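# Hang the power strip on two wall screws

## Task

Put the power strip's keyhole slots over the two screws so it stays up by itself and sits level, oriented so the narrow part of each keyhole slot is uppermost.

## Robot and tools

Robot: two arms, left_arm and right_arm, each with a two-finger gripper and a wrist camera. Scene frame: origin at table-top height, midway between the nominal arm bases; +x points out over the table, +z up, and left_arm is on the +y side. These names do not match image left and right. Actual bases: left_arm at (-0.032, +0.379, 0) m, right_arm at (-0.039, -0.357, +0.015) m, each turned slightly about z. A camera stand sits behind the arms. Gripper axes: fingers point along its +z and open and close along its y. end_effector_position is the spot between the finger pads, roughly 1 cm in from the tips.

execute_actions(actions, cameras): actions is a list of up to 15 actions. Each action is a table of up to 15 rows, one row per 1/30 s step; if the table is short, its last row is held to fill 15 steps, so one action lasts 0.5 s. Every row is a single list of 14 numbers, each in [-1, 1], covering both arms even when only one moves: dx, dy, dz, rx, ry, rz, opening for left_arm, then the same seven for right_arm. The six pose numbers are an offset, not a pose: measured from that arm's Hand target as it stood when the action began, along the Hand target's own axes. Each row is counted from that same starting point, not from the row before it, and the next action starts again from the new Hand target, so sending the same offset twice moves twice as far. Scale: 1.0 equals 0.6 m for dx, dy, dz and 180 degrees for rx, ry, rz, which together form one rotation vector. Opening is absolute, not an offset: +1 is fully open (0.094 m), -1 is closed. Sending all six pose numbers as 0 re-asks for the current Hand target; a 0 for opening is a real half-open command, so repeat the current opening to leave a gripper alone. cameras lists names (cam_head_left, cam_head_right, cam_high, cam_low, cam_left_wrist, cam_right_wrist, or ["all"]); images come only when asked for or when actions is empty. An empty actions list also reports the scene number and task.

move(target, speed, blend, opening_speed, grip_force, blocking, cameras): drives each gripper in a straight line toward target. target is one 14-number row laid out as above (offsets from the Hand target in its own axes, same 0.6 m / 180 degree scale, absolute opening), or a list of up to 15 such rows, all counted from the same starting Hand targets. speed: m/s per arm path, 0.002 to 2.9, default 0.25 (turns up to twice that in rad/s); one value or one per target. blend: metres of corner rounding for lists; 0 stops at each point. opening_speed: rate of opening change per second on the -1..+1 scale, at least 0.2; use it to close gently. grip_force: newtons per finger pad, 10 to 50, one value or one per arm; it persists, and lower force closes slower. blocking=false returns after about 0.5 s while the move continues. The whole move caps at 10 s of path. Paths ignore obstacles and the other arm; grippers lag and overshoot more when fast or when the arm is stretched. Avoid paths passing near an arm's own base. The result adds a move: line with the ending (done, off_target, moving, held, fault) and limits (paced = pose clipped, held = steps withheld).

wait(seconds 0 to 10): lets the scene run holding the last commands. stop(): brakes a running move. zoom_image(camera, region [x0, y0, x1, y1] pixels, at most 504 wide and high): closer look at the newest image of that camera. read_manual(section "licences"): licence text only. finished_scene(scene): ends scene 1 or 2 irreversibly; the strip must already hang on its own.

Results: end_effector_position (m) and end_effector_quat_wxyz in the scene frame; Hand target is the last commanded pose after clipping, and the base for the next offsets. The gripper can rest a few cm off it from friction or load without touching anything; re-send or send the remaining gap as an offset. Commanded orientation is clipped to within 40 degrees of the measured one each step. grip_measured is the finger opening on the command scale; it reads a bit wide when empty and somewhat narrow when squeezing a part, and shows no step at contact. To release, command well above grip_measured. Joint torques include gravity, have offsets and noise; joints 1 to 3 wrap at ±28 N m. Joint velocities may read within noise. Tool commands shows present commands. MOTOR HOT appears at 75 °C; at 90 °C the arm folds and idles for the scene; at 100 °C it drops. Holding loads, stretching out or pushing unreachable targets heats motors, even while you think. Time keeps running while you reply.

Avoid: dropping the strip or letting anything fall or be left off the table (fails); releasing a moving part; fast hits on screws, wall or table; hard pushes; arms or grippers colliding or one gripper closing on the other's fingers (can fail the scene); loading the wrist-camera cables. The clearance check does not protect grippers and wrist cameras from each other. An arm blocked by contact keeps pressing until commanded back. Loose objects may get brief pushes. Camera calibrations are given but may be off by a few mm to cm.

Each tool is called by a JSON object that holds its "name" and its "arguments", one argument or row to a line.

## Session

{"name": "execute_actions", "arguments": {
  "actions": []
}}

Scene clock: 0.00 s.
left_arm: end_effector_position=(+0.3711, +0.3789, +0.1290) grip_measured=+1.000 end_effector_quat_wxyz=(+0.621, +0.017, +0.784, -0.012) | right_arm: end_effector_position=(+0.3430, -0.3681, +0.1078) grip_measured=+1.000 end_effector_quat_wxyz=(+0.573, +0.025, +0.819, +0.019)
Joint positions: left_arm=[-0.004 1.493 0.367 0.895 0.068 0.017 0.094] | right_arm=[-0.015 1.479 0.308 0.82 -0.056 0.042 0.094]
Joint velocities: within noise
Joint torques (N m): no reading
Heat: left arm: 25 °C; right arm: 24 °C.
Hand target: left_arm +0.3725, +0.3790, +0.1333; +0.625, +0.017, +0.780, -0.012 | right_arm +0.3463, -0.3682, +0.1157; +0.582, +0.024, +0.812, +0.019
Tool commands: left_gripper/opening=+1.0 right_gripper/opening=+1.0

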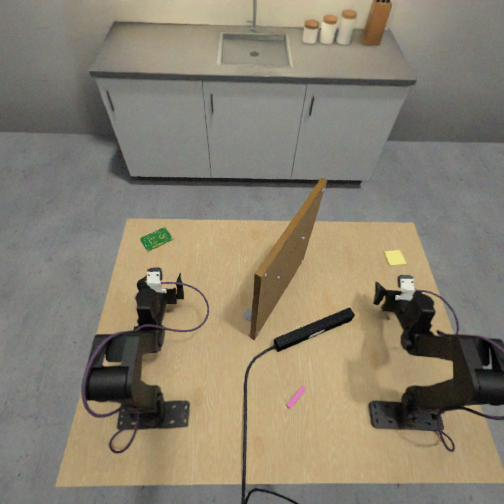

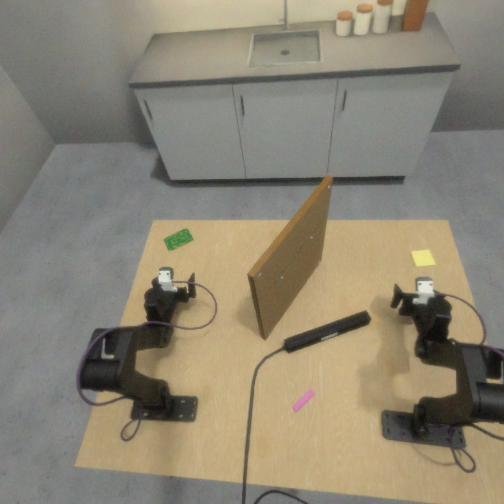

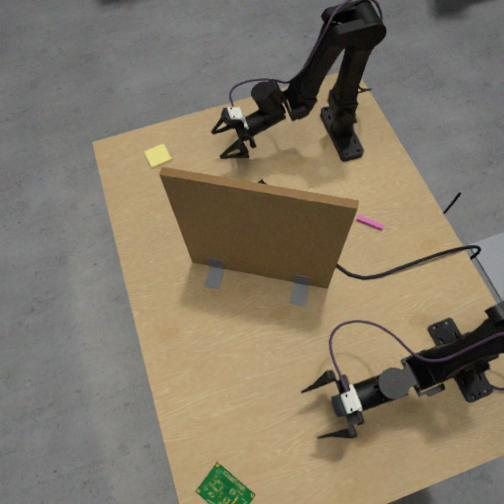

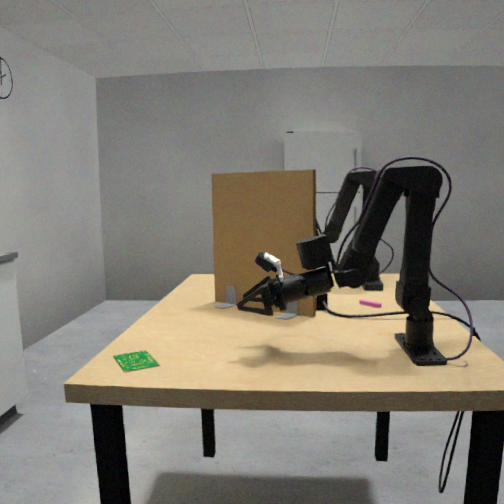

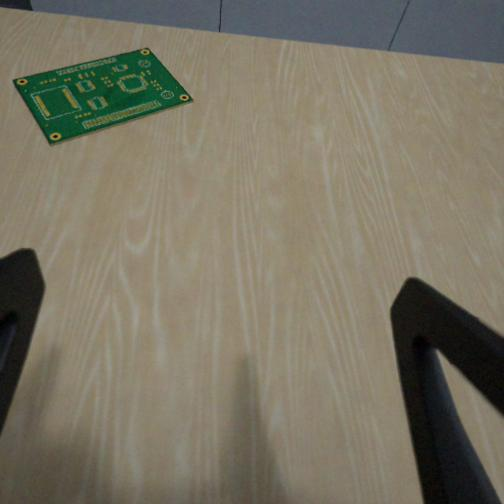

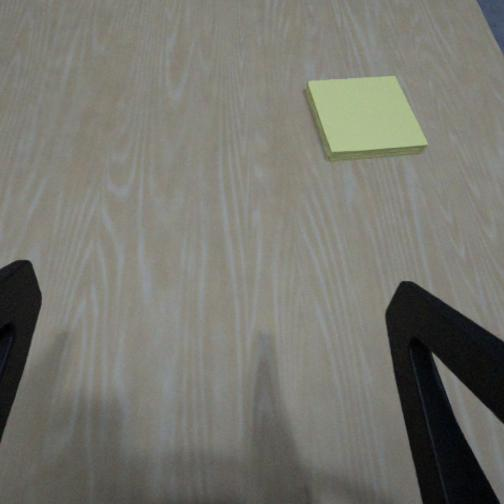

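{"name": "zoom_image", "arguments": {
  "camera": "cam_head_left",
  "region": [220, 170, 370, 360]
}}

{"name": "zoom_image", "arguments": {
  "camera": "cam_head_right",
  "region": [220, 170, 390, 360]
}}

{"name": "zoom_image", "arguments": {
  "camera": "cam_head_right",
  "region": [270, 300, 380, 370]
}}

{"name": "zoom_image", "arguments": {
  "camera": "cam_head_left",
  "region": [260, 300, 370, 360]
}}

Scaled by 2.653 from the camera's 504x504 image, which has a finer 720x720 frame.

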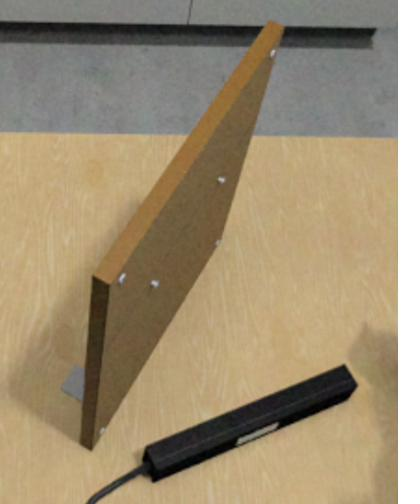

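Scaled by 2.653 from the camera's 504x504 image, which has a finer 720x720 frame.

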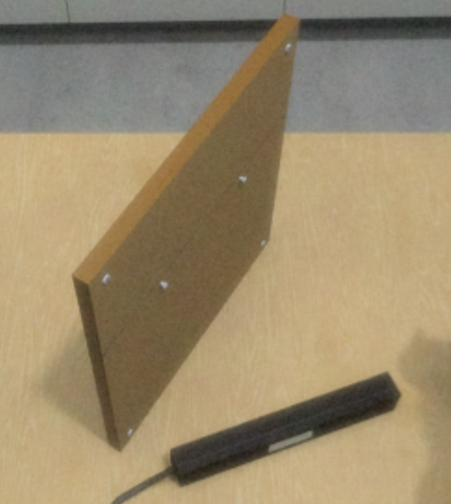

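Scaled by 4.582 from the camera's 504x504 image, which has a finer 720x720 frame.

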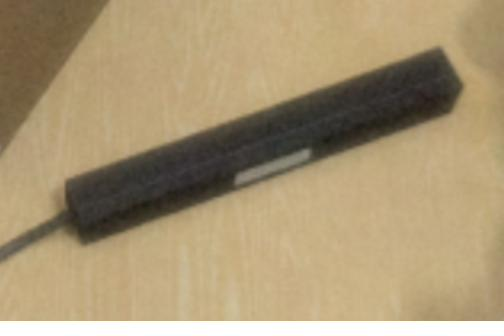

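Scaled by 4.582 from the camera's 504x504 image, which has a finer 720x720 frame.

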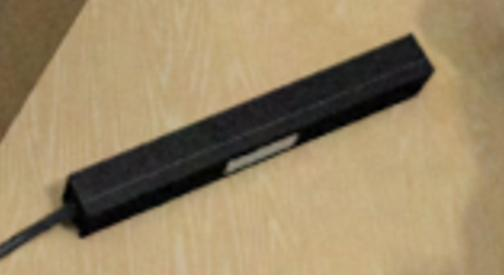

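{"name": "move", "arguments": {
  "target": [0,0,0,0,0,0,1,-0.218,0.363,-0.2075,0,0.23,0,1],
  "cameras": ["cam_right_wrist","cam_head_left","cam_head_right"]
}}

Scene clock: 61.83 s.
left_arm: end_effector_position=(+0.3711, +0.3789, +0.1290) grip_measured=+1.000 end_effector_quat_wxyz=(+0.621, +0.017, +0.784, -0.012) | right_arm: end_effector_position=(+0.2730, -0.1605, +0.2871) grip_measured=+1.000 end_effector_quat_wxyz=(+0.257, +0.012, +0.966, +0.024)
Joint positions: left_arm=[-0.004 1.493 0.367 0.895 0.068 0.017 0.094] | right_arm=[0.746 1.63 1.843 -1.348 0.295 0.663 0.094]
Joint torques (N m): left_arm=[0.13 -5.5 6.15 2.14 0.02 -0.01] | right_arm=[0.1 -5.33 10.7 0.86 0.13 0.09]
Heat: left arm: 32 °C; right arm: 30 °C.
Hand target: left_arm +0.3725, +0.3790, +0.1333; +0.625, +0.017, +0.780, -0.012 | right_arm +0.2741, -0.1590, +0.2921; +0.258, +0.016, +0.966, +0.026
Off the commanded pose: left_arm 0.005 m, 1 deg | right_arm 0.005 m, 1 deg.
move: done
camera_calibration:
cam_right_wrist: T_world_to_cam=[[0.08196, -0.995055, 0.0561127, -0.205882], [-0.981965, -0.0710007, 0.175224, 0.222838], [-0.170373, -0.0694621, -0.982928, 0.418496], [0, 0, 0, 1]] pos_world=[0.306994, -0.159972, 0.383857]
Images, in order (width x height): cam_head_left 504x504, cam_head_right 504x504, cam_right_wrist 504x504.

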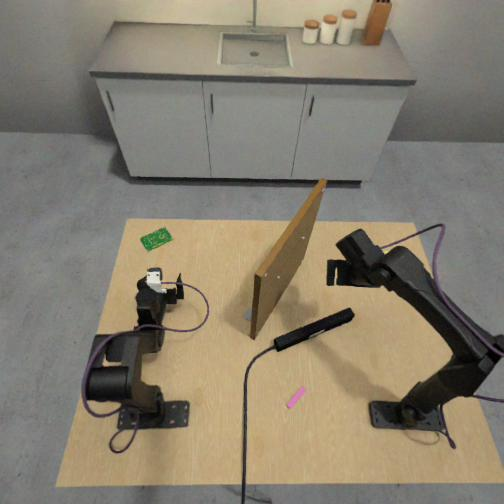

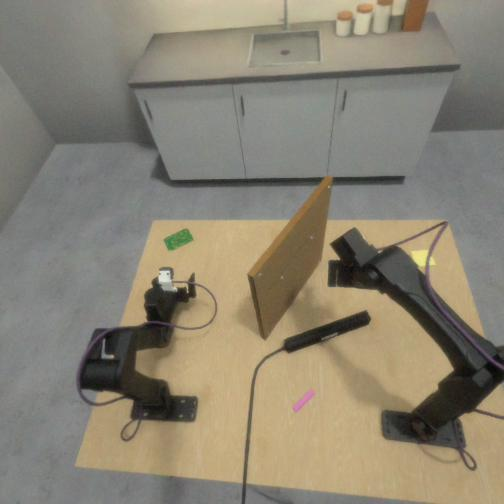

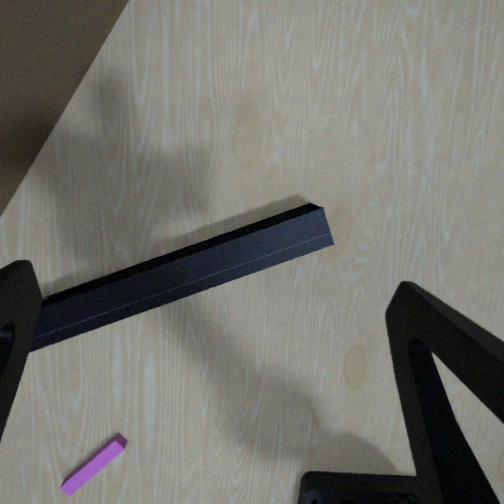

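{"name": "zoom_image", "arguments": {
  "camera": "cam_right_wrist",
  "region": [20, 180, 360, 370]
}}

{"name": "zoom_image", "arguments": {
  "camera": "cam_head_right",
  "region": [280, 305, 380, 360]
}}

Scaled by 1.482 from the camera's 504x504 image, which has a finer 720x720 frame.

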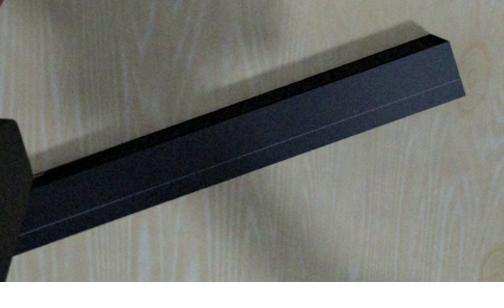

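Scaled by 5.040 from the camera's 504x504 image, which has a finer 720x720 frame.

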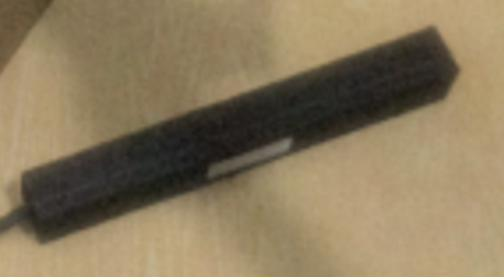

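{"name": "move", "arguments": {
  "target": [0,0,0,0,0,0,1,-0.06,0.03,0.13,0,0.18,0,1],
  "cameras": ["cam_right_wrist"]
}}

{"name": "zoom_image", "arguments": {
  "camera": "cam_right_wrist",
  "region": [0, 150, 400, 450]
}}

Scene clock: 74.90 s.
left_arm: end_effector_position=(+0.3711, +0.3789, +0.1290) grip_measured=+1.000 end_effector_quat_wxyz=(+0.621, +0.017, +0.784, -0.012) | right_arm: end_effector_position=(+0.3428, -0.1396, +0.2408) grip_measured=+1.000 end_effector_quat_wxyz=(+0.099, +0.012, +0.991, +0.094)
Joint positions: left_arm=[-0.004 1.493 0.367 0.895 0.068 0.017 0.094] | right_arm=[0.531 2.093 2.35 -1.562 -0.069 0.522 0.094]
Joint torques (N m): left_arm=[0.1 -5.6 6.3 2.12 0.03 0.02] | right_arm=[-0.53 -8.91 10.13 0.59 -0.14 -0.02]
Heat: left arm: 33 °C; right arm: 29 °C.
Hand target: left_arm +0.3725, +0.3790, +0.1333; +0.625, +0.017, +0.780, -0.012 | right_arm +0.3445, -0.1394, +0.2435; -0.022, +0.008, +0.999, +0.029
Off the commanded pose: left_arm 0.005 m, 1 deg | right_arm 0.003 m, 16 deg.
joint sent to its limit (right arm) — joint 4 (wrist pitch), lower limit. The joint targets are off in orientation, not in position.
move: off_target (right_arm)
camera_calibration:
cam_right_wrist: T_world_to_cam=[[0.116598, -0.98658, -0.114305, -0.157856], [-0.876004, -0.15639, 0.456245, 0.185125], [-0.467998, 0.0469343, -0.882482, 0.480383], [0, 0, 0, 1]] pos_world=[0.405394, -0.149332, 0.321423]
Images, in order (width x height): cam_right_wrist 504x504.

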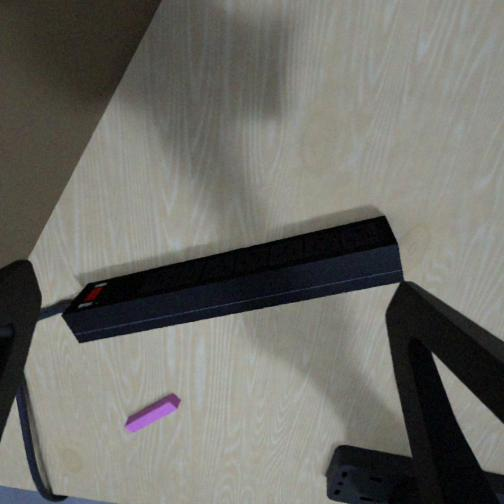

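Scaled by 1.260 from the camera's 504x504 image, which has a finer 720x720 frame.

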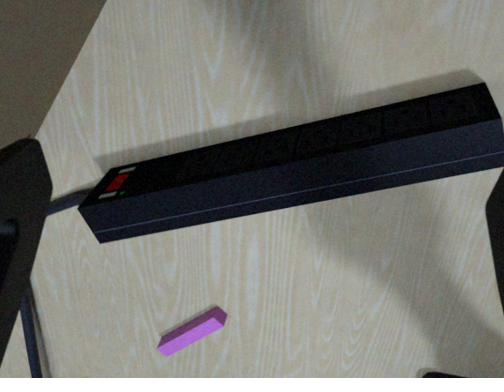

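{"name": "move", "arguments": {
  "target": [0,0,0,0,0,0,1,0.241,0.045,0.15,0,0,-0.633,1],
  "cameras": ["cam_right_wrist","cam_head_right"]
}}

Scene clock: 205.13 s.
left_arm: end_effector_position=(+0.3711, +0.3789, +0.1290) grip_measured=+1.000 end_effector_quat_wxyz=(+0.621, +0.017, +0.784, -0.012) | right_arm: end_effector_position=(+0.1966, -0.1059, +0.1507) grip_measured=+1.000 end_effector_quat_wxyz=(+0.011, +0.830, -0.556, -0.041)
Joint positions: left_arm=[-0.004 1.493 0.367 0.895 0.068 0.017 0.094] | right_arm=[0.819 1.886 1.711 -1.433 -0.075 -1.186 0.094]
Joint torques (N m): left_arm=[0.02 -5.61 6.37 2.12 -0.04 0.04] | right_arm=[0.34 -12.27 6.38 0.38 -0.03 -0.09]
Heat: left arm: 37 °C; right arm: 31 °C.
Hand target: left_arm +0.3725, +0.3790, +0.1333; +0.625, +0.017, +0.780, -0.012 | right_arm +0.1966, -0.1049, +0.1618; -0.013, +0.833, -0.551, -0.034
Off the commanded pose: left_arm 0.005 m, 1 deg | right_arm 0.011 m, 3 deg.
move: off_target (right_arm)
camera_calibration:
cam_right_wrist: T_world_to_cam=[[0.865906, 0.500148, -0.00763051, -0.123847], [0.406637, -0.694962, 0.593021, -0.226479], [0.291295, -0.516604, -0.805151, 0.110217], [0, 0, 0, 1]] pos_world=[0.167229, -0.0385135, 0.222103]
Images, in order (width x height): cam_head_right 504x504, cam_right_wrist 504x504.

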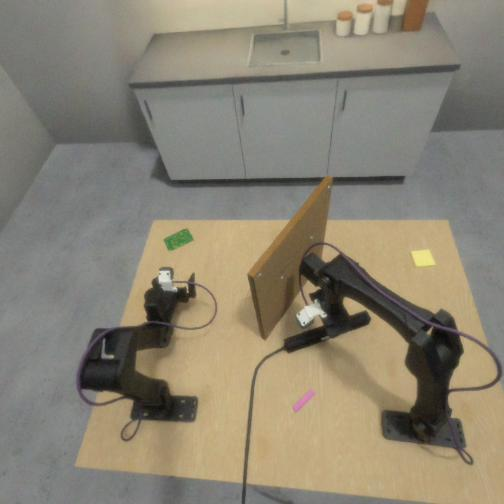

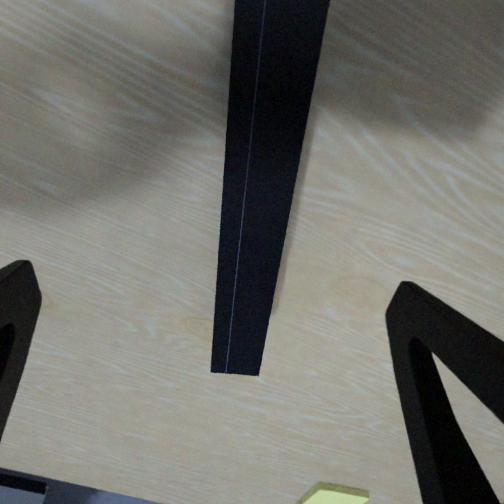

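{"name": "move", "arguments": {
  "target": [0,0,0,0,0,0,1,0.027,-0.01,0.2,0,0,0,1],
  "speed": 0.12,
  "cameras": ["cam_right_wrist","cam_head_right","cam_head_left"]
}}

Scene clock: 215.53 s.
left_arm: end_effector_position=(+0.3711, +0.3789, +0.1290) grip_measured=+1.000 end_effector_quat_wxyz=(+0.621, +0.017, +0.784, -0.012) | right_arm: end_effector_position=(+0.2008, -0.1091, +0.0467) grip_measured=+1.000 end_effector_quat_wxyz=(-0.014, +0.834, -0.551, -0.035)
Joint positions: left_arm=[-0.004 1.493 0.367 0.895 0.068 0.017 0.094] | right_arm=[0.804 1.898 1.308 -0.97 -0.074 -1.212 0.094]
Joint torques (N m): left_arm=[-0.06 -5.44 6.24 2.14 0.02 0.02] | right_arm=[-0.75 -7.36 6.46 0.44 -0.05 -0.04]
Heat: left arm: 37 °C; right arm: 33 °C.
Hand target: left_arm +0.3725, +0.3790, +0.1333; +0.625, +0.017, +0.780, -0.012 | right_arm +0.2033, -0.1104, +0.0408; -0.013, +0.833, -0.551, -0.034
Off the commanded pose: left_arm 0.005 m, 1 deg | right_arm 0.006 m, 0 deg.
move: done
camera_calibration:
cam_right_wrist: T_world_to_cam=[[0.859478, 0.509428, 0.0422069, -0.126667], [0.392764, -0.710977, 0.583307, -0.167265], [0.327161, -0.484762, -0.811154, 0.0202309], [0, 0, 0, 1]] pos_world=[0.167945, -0.0445863, 0.119323]
Images, in order (width x height): cam_head_left 504x504, cam_head_right 504x504, cam_right_wrist 504x504.

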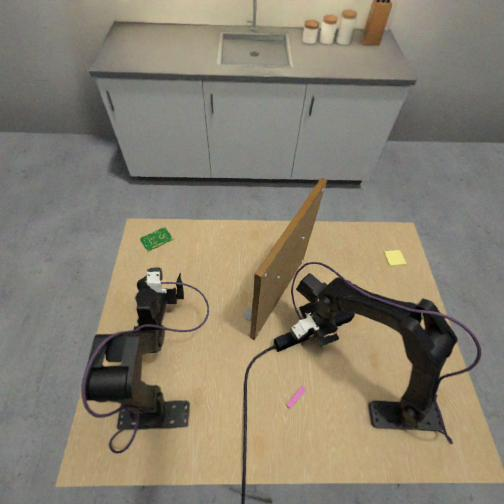

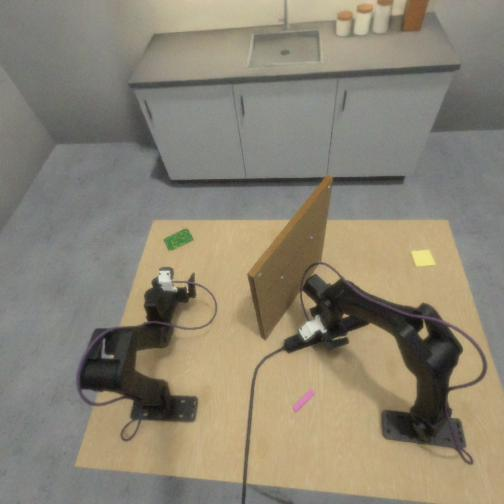

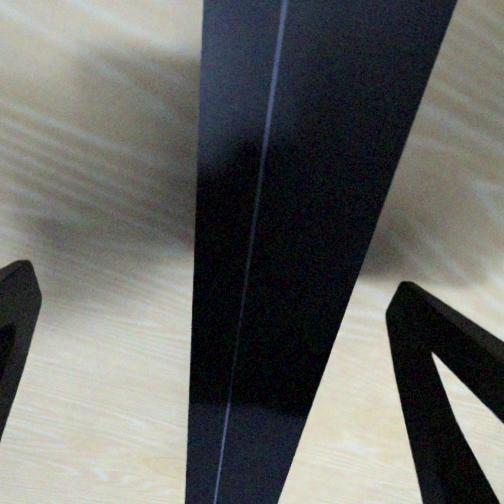

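{"name": "move", "arguments": {
  "target": [
    [0,0,0,0,0,0,1,0,0.0,0.025,0,0,0,1],
    [0,0,0,0,0,0,1,0,0.0,0.025,0,0,0,-0.55]
  ],
  "speed": 0.1,
  "opening_speed": 0.5,
  "cameras": ["cam_right_wrist"]
}}

Scene clock: 225.40 s.
left_arm: end_effector_position=(+0.3711, +0.3789, +0.1290) grip_measured=+1.000 end_effector_quat_wxyz=(+0.621, +0.017, +0.784, -0.012) | right_arm: end_effector_position=(+0.2042, -0.1065, +0.0330) grip_measured=-0.289 end_effector_quat_wxyz=(-0.022, +0.834, -0.551, -0.032)
Joint positions: left_arm=[-0.004 1.493 0.367 0.895 0.068 0.017 0.094] | right_arm=[0.804 1.918 1.277 -0.902 -0.072 -1.211 0.033]
Joint torques (N m): left_arm=[0.27 -5.64 6.46 2.13 -0.01 0.01] | right_arm=[-0.4 -7.27 6.26 0.39 -0.07 -0.01]
Heat: left arm: 38 °C; right arm: 31 °C.
Hand target: left_arm +0.3725, +0.3790, +0.1333; +0.625, +0.017, +0.780, -0.012 | right_arm +0.2027, -0.1095, +0.0259; -0.013, +0.833, -0.552, -0.034
Off the commanded pose: left_arm 0.005 m, 1 deg | right_arm 0.008 m, 1 deg.
move: done
camera_calibration:
cam_right_wrist: T_world_to_cam=[[0.85903, 0.50855, 0.0586874, -0.130935], [0.384597, -0.716775, 0.581652, -0.157576], [0.337864, -0.477085, -0.811318, 0.00787223], [0, 0, 0, 1]] pos_world=[0.170421, -0.0426035, 0.105725]
Images, in order (width x height): cam_right_wrist 504x504.

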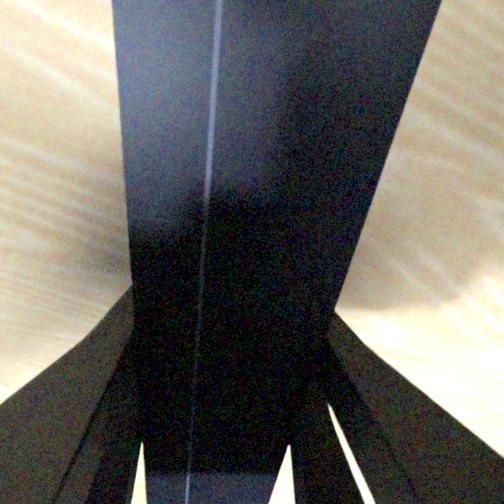

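{"name": "move", "arguments": {
  "target": [
    [0,0,0,0,0,0,1,0.021,0.006,-0.35,0,0,0,-0.55],
    [0,0,0,0,0,0,1,0.44,-0.05,-0.38,0,0,0.133,-0.55]
  ],
  "speed": 0.2,
  "blend": [0.05,0],
  "cameras": ["all"]
}}

{"name": "zoom_image", "arguments": {
  "camera": "cam_head_left",
  "region": [260, 180, 480, 350]
}}

Scene clock: 244.60 s.
left_arm: end_effector_position=(+0.3711, +0.3789, +0.1290) grip_measured=+1.000 end_effector_quat_wxyz=(+0.621, +0.017, +0.784, -0.012) | right_arm: end_effector_position=(+0.3274, -0.3518, +0.2223) grip_measured=-0.289 end_effector_quat_wxyz=(-0.049, +0.715, -0.698, +0.013)
Joint positions: left_arm=[-0.004 1.493 0.367 0.895 0.068 0.017 0.094] | right_arm=[0.029 1.913 2.037 -1.607 -0.053 -1.606 0.033]
Joint torques (N m): left_arm=[0.1 -5.38 6.57 2.13 -0.01 0] | right_arm=[-0.9 -8.08 11.71 0.71 -0.07 0.36]
Heat: left arm: 38 °C; right arm: 30 °C.
Hand target: left_arm +0.3725, +0.3790, +0.1333; +0.625, +0.017, +0.780, -0.012 | right_arm +0.3429, -0.3537, +0.2339; -0.005, +0.701, -0.712, -0.036
Off the commanded pose: left_arm 0.005 m, 1 deg | right_arm 0.019 m, 8 deg.
joint read past its limit (right arm) — joint 4 (wrist pitch), lower limit.
joint sent to its limit (right arm) — joint 4 (wrist pitch), lower limit. The joint targets are off in orientation, not in position.
move: off_target (right_arm)
camera_calibration:
cam_right_wrist: T_world_to_cam=[[0.977882, 0.153368, 0.142216, -0.305504], [0.0360405, -0.79333, 0.607724, -0.409496], [0.206029, -0.589157, -0.78131, -0.000202507], [0, 0, 0, 1]] pos_world=[0.313547, -0.27813, 0.29215]

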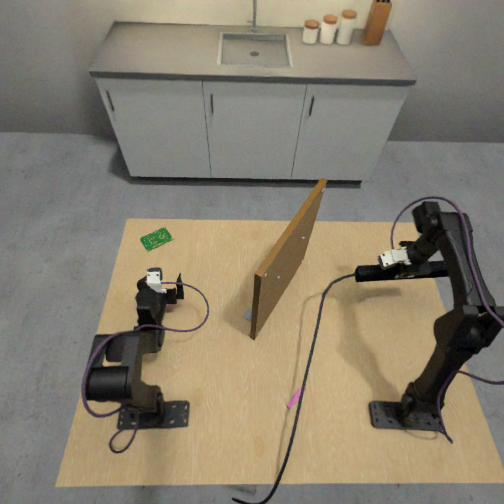

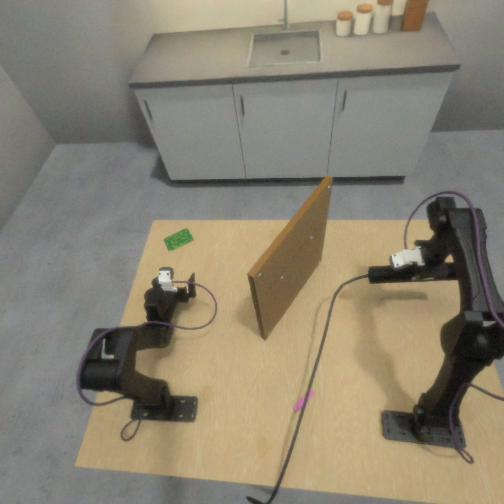

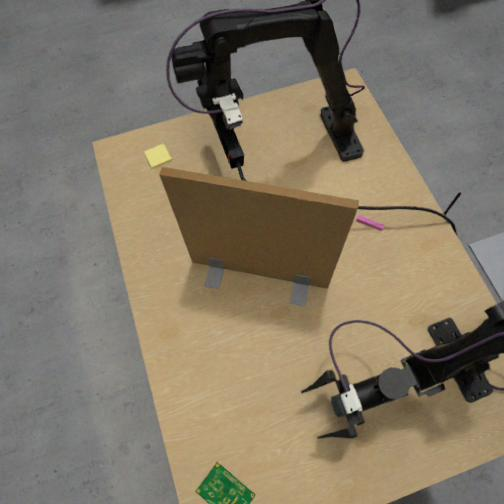

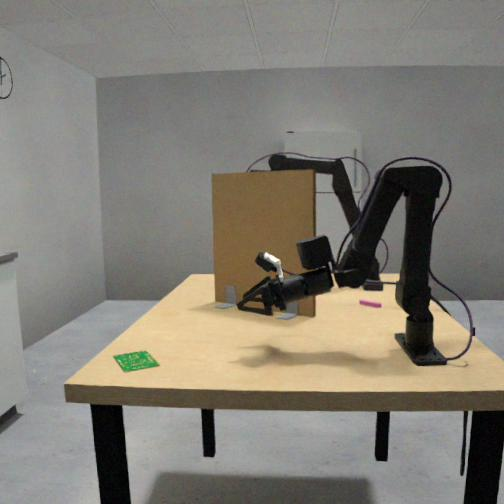

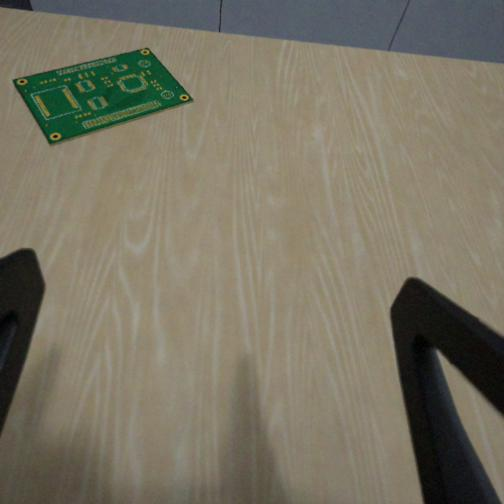

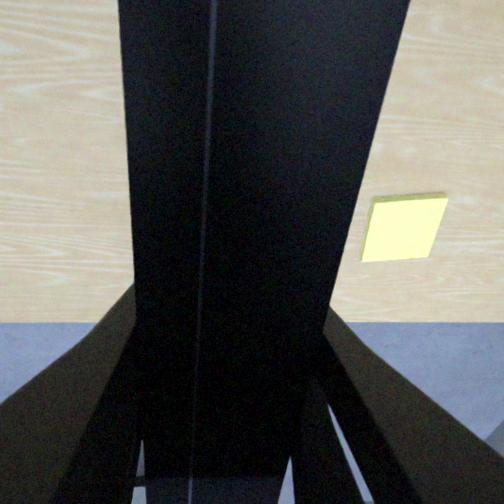

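Scaled by 2.291 from the camera's 504x504 image, which has a finer 720x720 frame.

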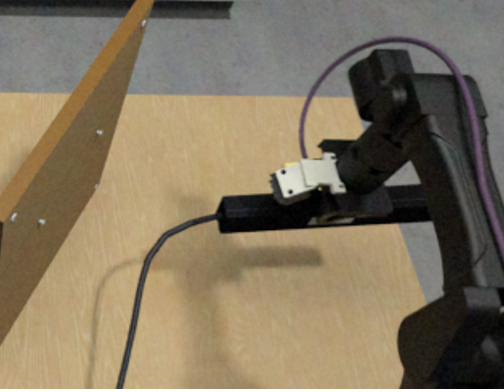

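{"name": "move", "arguments": {
  "target": [
    [-0.05,-0.18,-0.44,0.15,-0.09,-0.02,1,0,0,0,0,0,0,-0.55],
    [-0.043,-0.432,-0.475,0.337,-0.189,-0.036,1,0,0,0,0,0,0,-0.55]
  ],
  "blend": [0.04,0],
  "cameras": ["cam_left_wrist","cam_head_left"]
}}

{"name": "zoom_image", "arguments": {
  "camera": "cam_left_wrist",
  "region": [130, 0, 430, 300]
}}

Scene clock: 273.87 s.
left_arm: end_effector_position=(+0.0892, +0.1309, +0.2230) grip_measured=+1.000 end_effector_quat_wxyz=(+0.646, +0.342, +0.555, -0.398) | right_arm: end_effector_position=(+0.3274, -0.3518, +0.2223) grip_measured=-0.289 end_effector_quat_wxyz=(-0.049, +0.715, -0.698, +0.013)
Joint positions: left_arm=[-1.183 0.423 0.016 0.558 -0.046 0.007 0.094] | right_arm=[0.029 1.913 2.037 -1.607 -0.053 -1.606 0.033]
Joint torques (N m): left_arm=[-0.61 1.29 7.2 2.16 -0.12 0.08] | right_arm=[-0.8 -8.08 11.71 0.72 -0.11 0.35]
Heat: left arm: 38 °C; right arm: 30 °C.
Hand target: left_arm +0.0893, +0.1312, +0.2203; +0.721, +0.280, +0.460, -0.436 | right_arm +0.3429, -0.3537, +0.2339; -0.005, +0.701, -0.712, -0.036
Off the commanded pose: left_arm 0.003 m, 16 deg | right_arm 0.019 m, 8 deg.
joint read past its limit (right arm) — joint 4 (wrist pitch), lower limit.
joint sent to its limit (left arm) — joint 3 (elbow), lower limit, where the elbow is as bent as it goes. The joint targets are off in orientation, not in position.
joint sent to its limit (right arm) — joint 4 (wrist pitch), lower limit. The joint targets are off in orientation, not in position.
move: off_target (left_arm, right_arm)
camera_calibration:
cam_left_wrist: T_world_to_cam=[[-0.908688, -0.396362, 0.131086, 0.0977294], [-0.318829, 0.456168, -0.830818, 0.169052], [0.269507, -0.796749, -0.540886, 0.295193], [0, 0, 0, 1]] pos_world=[0.0631478, 0.196814, 0.287306]
Images, in order (width x height): cam_head_left 504x504, cam_left_wrist 504x504.

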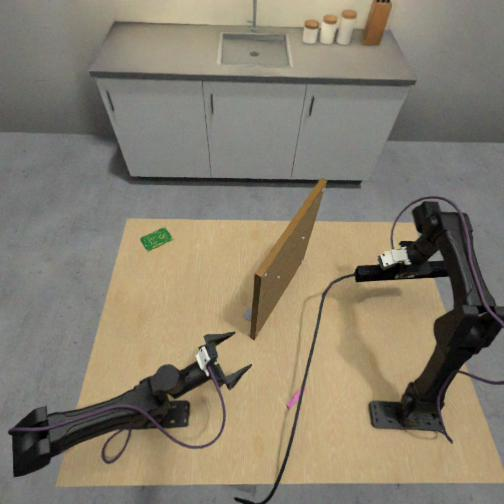

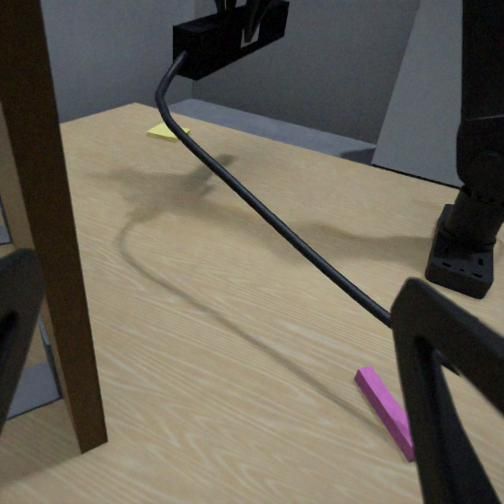

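Scaled by 1.680 from the camera's 504x504 image, which has a finer 720x720 frame.

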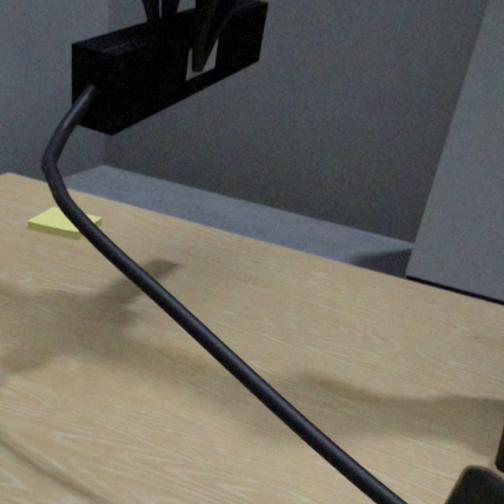

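{"name": "zoom_image", "arguments": {
  "camera": "cam_left_wrist",
  "region": [165, 0, 295, 90]
}}

Scaled by 3.877 from the camera's 504x504 image, which has a finer 720x720 frame.

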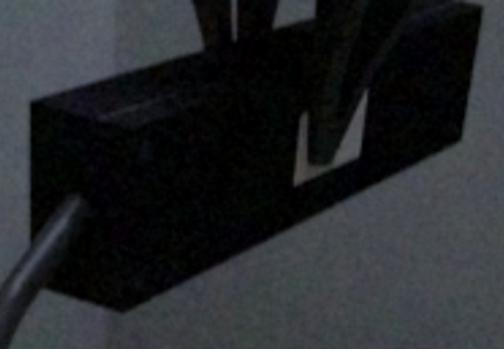

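{"name": "move", "arguments": {
  "target": [0,0,0,0,0,0,1,-0.17,0.195,0.2,0,0,0.36,-0.55],
  "cameras": ["cam_left_wrist","cam_head_left","cam_head_right"]
}}

{"name": "zoom_image", "arguments": {
  "camera": "cam_left_wrist",
  "region": [50, 0, 350, 250]
}}

Scene clock: 292.13 s.
left_arm: end_effector_position=(+0.0893, +0.1309, +0.2231) grip_measured=+1.000 end_effector_quat_wxyz=(+0.646, +0.342, +0.555, -0.398) | right_arm: end_effector_position=(+0.1953, -0.2499, +0.1183) grip_measured=-0.289 end_effector_quat_wxyz=(-0.093, -0.232, +0.968, +0.034)
Joint positions: left_arm=[-1.183 0.423 0.016 0.558 -0.047 0.007 0.094] | right_arm=[0.406 1.687 1.323 -1.383 -0.09 -0.116 0.033]
Joint torques (N m): left_arm=[-0.61 1.02 7.02 2.14 -0.11 0.06] | right_arm=[-0.31 -10.67 7.42 0.94 0.09 0.52]
Heat: left arm: 39 °C; right arm: 30 °C.
Hand target: left_arm +0.0894, +0.1312, +0.2211; +0.648, +0.342, +0.555, -0.394 (not the last commanded pose) | right_arm +0.2227, -0.2430, +0.1254; -0.015, -0.210, +0.977, +0.034
Off the commanded pose: left_arm 0.003 m, 16 deg | right_arm 0.029 m, 9 deg.
move: off_target (left_arm, right_arm)
camera_calibration:
cam_left_wrist: T_world_to_cam=[[-0.908393, -0.396991, 0.131227, 0.0978365], [-0.319162, 0.455616, -0.830993, 0.169187], [0.270108, -0.796751, -0.540583, 0.295149], [0, 0, 0, 1]] pos_world=[0.06315, 0.196916, 0.287307]
Images, in order (width x height): cam_head_left 504x504, cam_head_right 504x504, cam_left_wrist 504x504.

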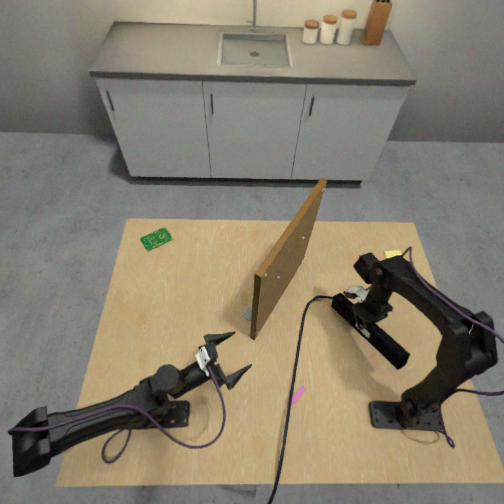

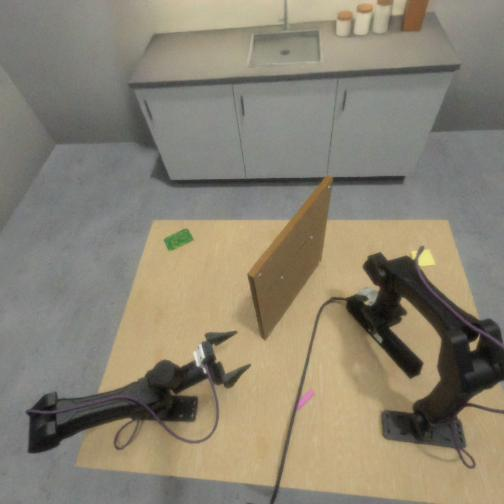

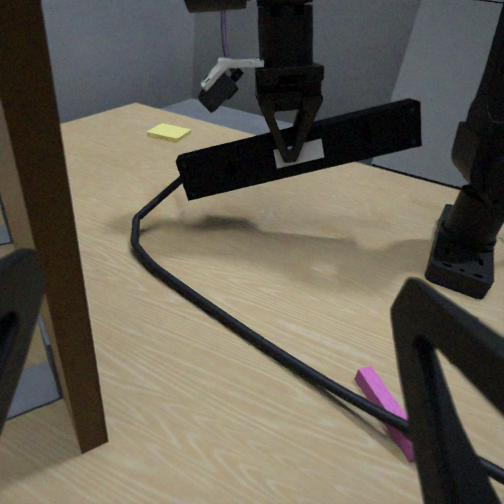

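Scaled by 1.680 from the camera's 504x504 image, which has a finer 720x720 frame.

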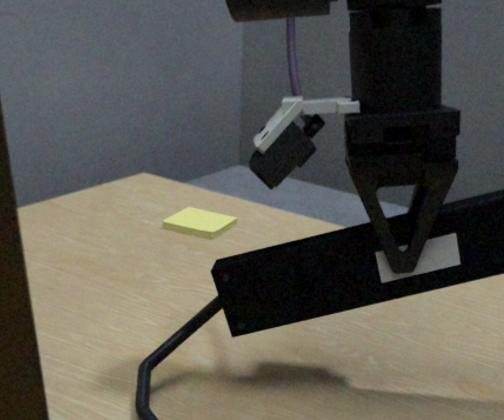

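{"name": "zoom_image", "arguments": {
  "camera": "cam_left_wrist",
  "region": [330, 95, 430, 195]
}}

{"name": "zoom_image", "arguments": {
  "camera": "cam_left_wrist",
  "region": [170, 130, 290, 210]
}}

Scaled by 5.040 from the camera's 504x504 image, which has a finer 720x720 frame.

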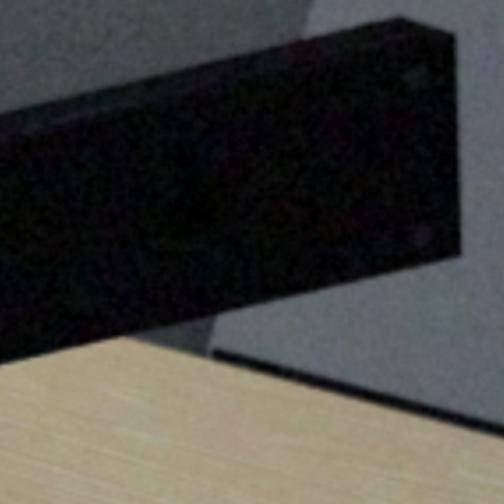

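Scaled by 4.200 from the camera's 504x504 image, which has a finer 720x720 frame.

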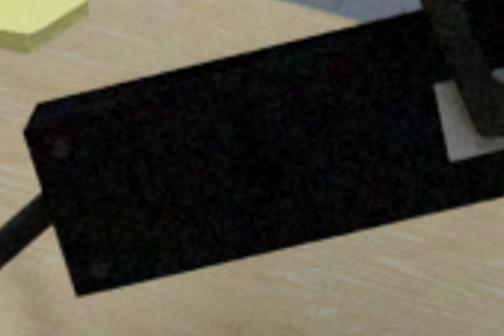

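{"name": "move", "arguments": {
  "target": [0,0,0,0,0,0,1,0,0.08,-0.1,-0.25,0,0,-0.55],
  "cameras": ["cam_left_wrist","cam_head_left","cam_head_right"]
}}

{"name": "zoom_image", "arguments": {
  "camera": "cam_left_wrist",
  "region": [160, 20, 440, 220]
}}

{"name": "zoom_image", "arguments": {
  "camera": "cam_head_left",
  "region": [310, 270, 430, 380]
}}

Scene clock: 308.87 s.
left_arm: end_effector_position=(+0.0893, +0.1309, +0.2231) grip_measured=+1.000 end_effector_quat_wxyz=(+0.646, +0.342, +0.555, -0.398) | right_arm: end_effector_position=(+0.1959, -0.2116, +0.1769) grip_measured=-0.289 end_effector_quat_wxyz=(-0.100, -0.192, +0.904, +0.369)
Joint positions: left_arm=[-1.183 0.423 0.016 0.558 -0.047 0.007 0.094] | right_arm=[0.149 1.75 1.421 -1.586 -0.72 -0.443 0.033]
Joint torques (N m): left_arm=[-0.5 1.05 7.3 2.2 -0.17 0.07] | right_arm=[-1.11 -6.67 8.81 -0.22 -1.16 0.04]
Heat: left arm: 39 °C; right arm: 30 °C.
Hand target: left_arm +0.0894, +0.1312, +0.2211; +0.648, +0.342, +0.555, -0.394 | right_arm +0.2056, -0.2029, +0.1886; -0.094, -0.188, +0.890, +0.405
Off the commanded pose: left_arm 0.002 m, 0 deg | right_arm 0.018 m, 4 deg.
joint read past its limit (right arm) — joint 4 (wrist pitch), lower limit.
joint sent to its limit (right arm) — joint 4 (wrist pitch), lower limit. The joint targets still meet the commanded pose.
move: off_target (right_arm)
camera_calibration:
cam_left_wrist: T_world_to_cam=[[-0.908393, -0.396991, 0.131227, 0.0978365], [-0.319162, 0.455616, -0.830993, 0.169187], [0.270108, -0.796751, -0.540583, 0.295149], [0, 0, 0, 1]] pos_world=[0.06315, 0.196916, 0.287307]
Images, in order (width x height): cam_head_left 504x504, cam_head_right 504x504, cam_left_wrist 504x504.

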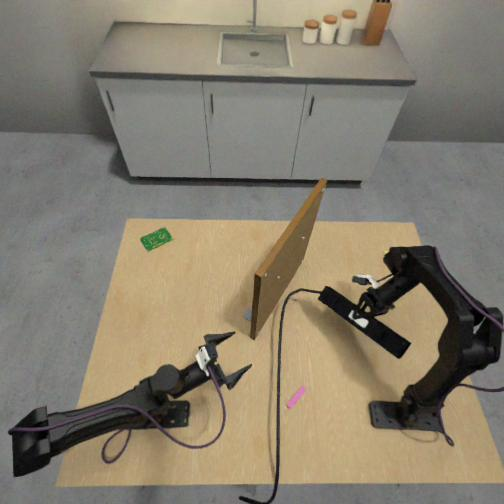

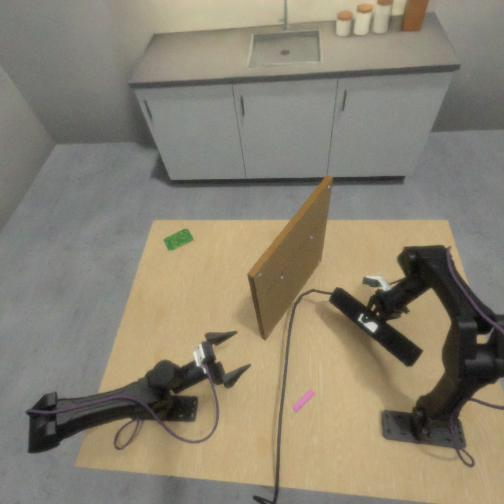

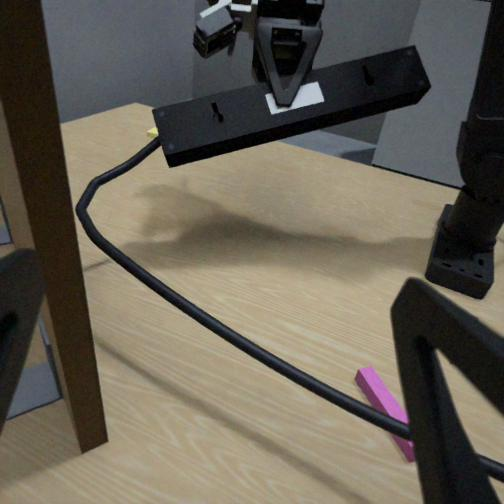

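Scaled by 1.800 from the camera's 504x504 image, which has a finer 720x720 frame.

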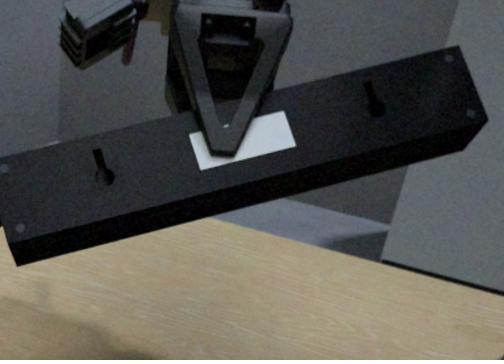

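Scaled by 4.200 from the camera's 504x504 image, which has a finer 720x720 frame.

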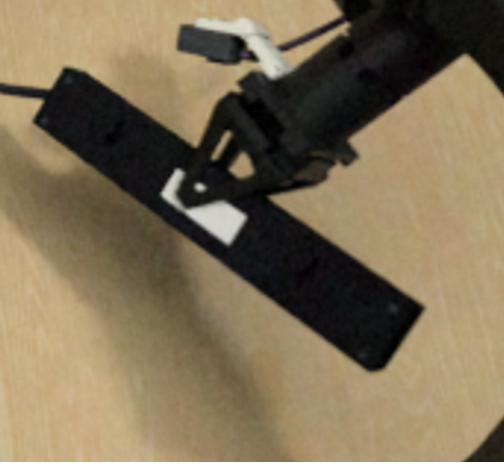

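{"name": "move", "arguments": {
  "target": [
    [0,0,0,0,0,0,1,-0.078,0.02,-0.26,0.28,-0.036,-0.21,-0.55],
    [0,0,0,0,0,0,1,-0.158,-0.282,-0.23,0.565,-0.072,-0.423,-0.55]
  ],
  "blend": [0.04,0],
  "cameras": ["cam_head_right","cam_left_wrist","cam_high"]
}}

Scene clock: 373.67 s.
left_arm: end_effector_position=(+0.0893, +0.1309, +0.2231) grip_measured=+1.000 end_effector_quat_wxyz=(+0.646, +0.342, +0.555, -0.398) | right_arm: end_effector_position=(+0.3625, -0.3493, +0.1232) grip_measured=-0.289 end_effector_quat_wxyz=(-0.360, +0.631, -0.594, +0.346)
Joint positions: left_arm=[-1.183 0.423 0.016 0.558 -0.047 0.007 0.094] | right_arm=[0.04 1.411 0.56 0.324 -0.045 -1.607 0.033]
Joint torques (N m): left_arm=[-0.77 0.99 7.12 2.2 -0.11 0.02] | right_arm=[-1.55 -4.55 8.28 2.86 0.23 0.28]
Heat: left arm: 40 °C; right arm: 29 °C.
Hand target: left_arm +0.0894, +0.1312, +0.2211; +0.648, +0.342, +0.555, -0.394 | right_arm +0.3799, -0.3602, +0.1497; -0.391, +0.590, -0.589, +0.390
Off the commanded pose: left_arm 0.002 m, 0 deg | right_arm 0.033 m, 8 deg.
move: off_target (right_arm)
camera_calibration:
cam_left_wrist: T_world_to_cam=[[-0.908393, -0.396991, 0.131227, 0.0978365], [-0.319162, 0.455616, -0.830993, 0.169187], [0.270108, -0.796751, -0.540583, 0.295149], [0, 0, 0, 1]] pos_world=[0.06315, 0.196916, 0.287307]
Images, in order (width x height): cam_head_right 504x504, cam_high 504x504, cam_left_wrist 504x504.

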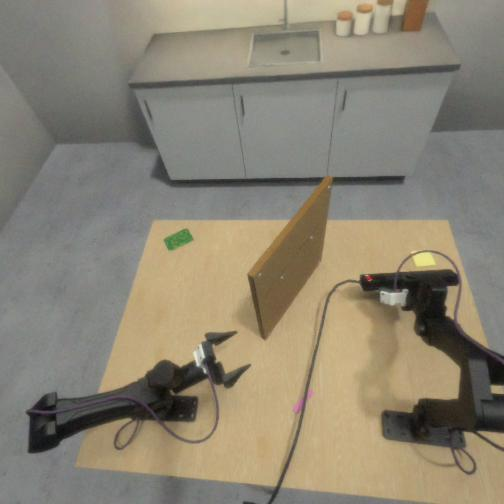

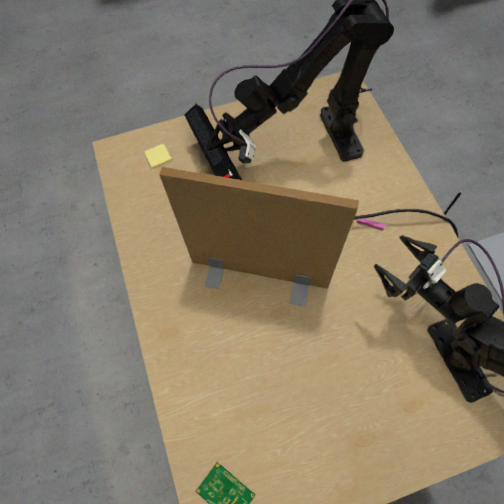

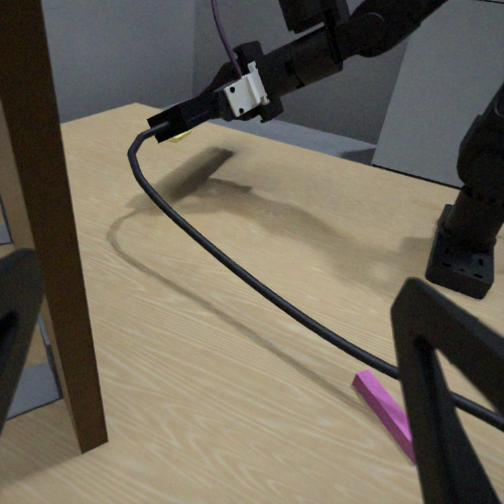

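{"name": "move", "arguments": {
  "target": [0,0,0,0,0,0,1,0,0.118,0.05,0.028,0,0,-0.55],
  "speed": 0.1,
  "cameras": ["cam_left_wrist","cam_right_wrist"]
}}

{"name": "zoom_image", "arguments": {
  "camera": "cam_left_wrist",
  "region": [100, 50, 360, 230]
}}

Scene clock: 387.77 s.
left_arm: end_effector_position=(+0.0893, +0.1309, +0.2231) grip_measured=+1.000 end_effector_quat_wxyz=(+0.646, +0.342, +0.555, -0.398) | right_arm: end_effector_position=(+0.3673, -0.3502, +0.0484) grip_measured=-0.289 end_effector_quat_wxyz=(-0.391, +0.611, -0.577, +0.375)
Joint positions: left_arm=[-1.183 0.423 0.016 0.558 -0.047 0.007 0.094] | right_arm=[0.035 1.836 0.384 1.026 -0.051 -1.602 0.033]
Joint torques (N m): left_arm=[-0.59 1.2 7.19 2.21 -0.16 -0.03] | right_arm=[-1.02 -5.59 5.5 2.8 0.3 0.26]
Heat: left arm: 40 °C; right arm: 33 °C.
Hand target: left_arm +0.0894, +0.1312, +0.2211; +0.648, +0.342, +0.555, -0.394 | right_arm +0.3800, -0.3601, +0.0729; -0.417, +0.572, -0.572, +0.416
Off the commanded pose: left_arm 0.002 m, 0 deg | right_arm 0.029 m, 7 deg.
move: off_target (right_arm)
camera_calibration:
cam_left_wrist: T_world_to_cam=[[-0.908393, -0.396991, 0.131227, 0.0978365], [-0.319162, 0.455616, -0.830993, 0.169187], [0.270108, -0.796751, -0.540583, 0.295149], [0, 0, 0, 1]] pos_world=[0.06315, 0.196916, 0.287307]
cam_right_wrist: T_world_to_cam=[[0.35694, 0.159804, 0.920357, -0.12743], [-0.515056, -0.788289, 0.336626, -0.0866672], [0.779302, -0.594191, -0.199064, -0.383823], [0, 0, 0, 1]] pos_world=[0.29996, -0.276019, 0.0700501]
Images, in order (width x height): cam_left_wrist 504x504, cam_right_wrist 504x504.

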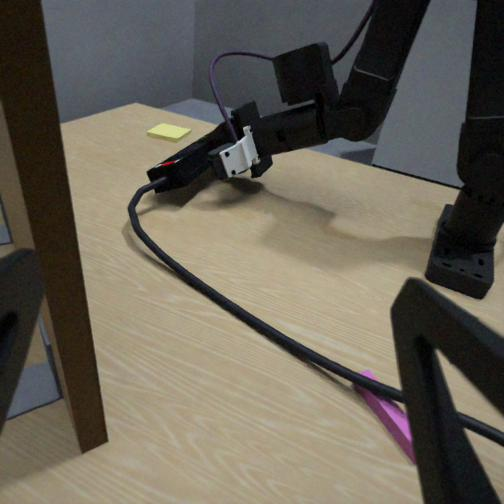

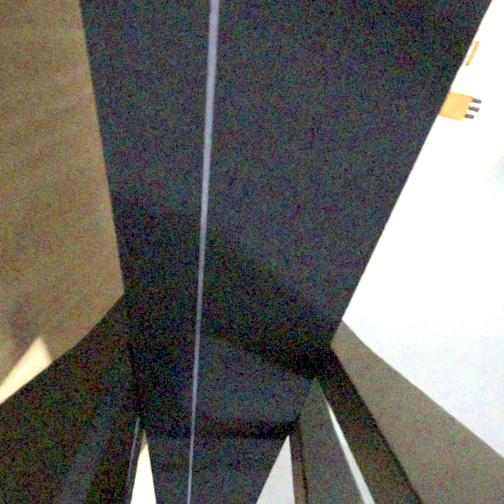

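Scaled by 1.938 from the camera's 504x504 image, which has a finer 720x720 frame.

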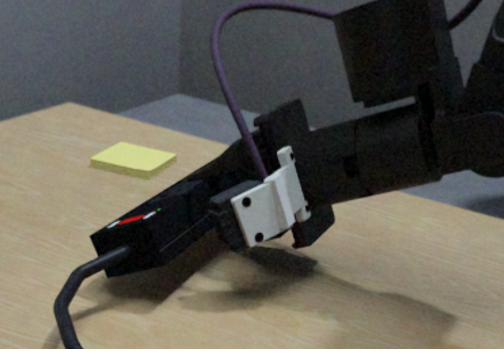

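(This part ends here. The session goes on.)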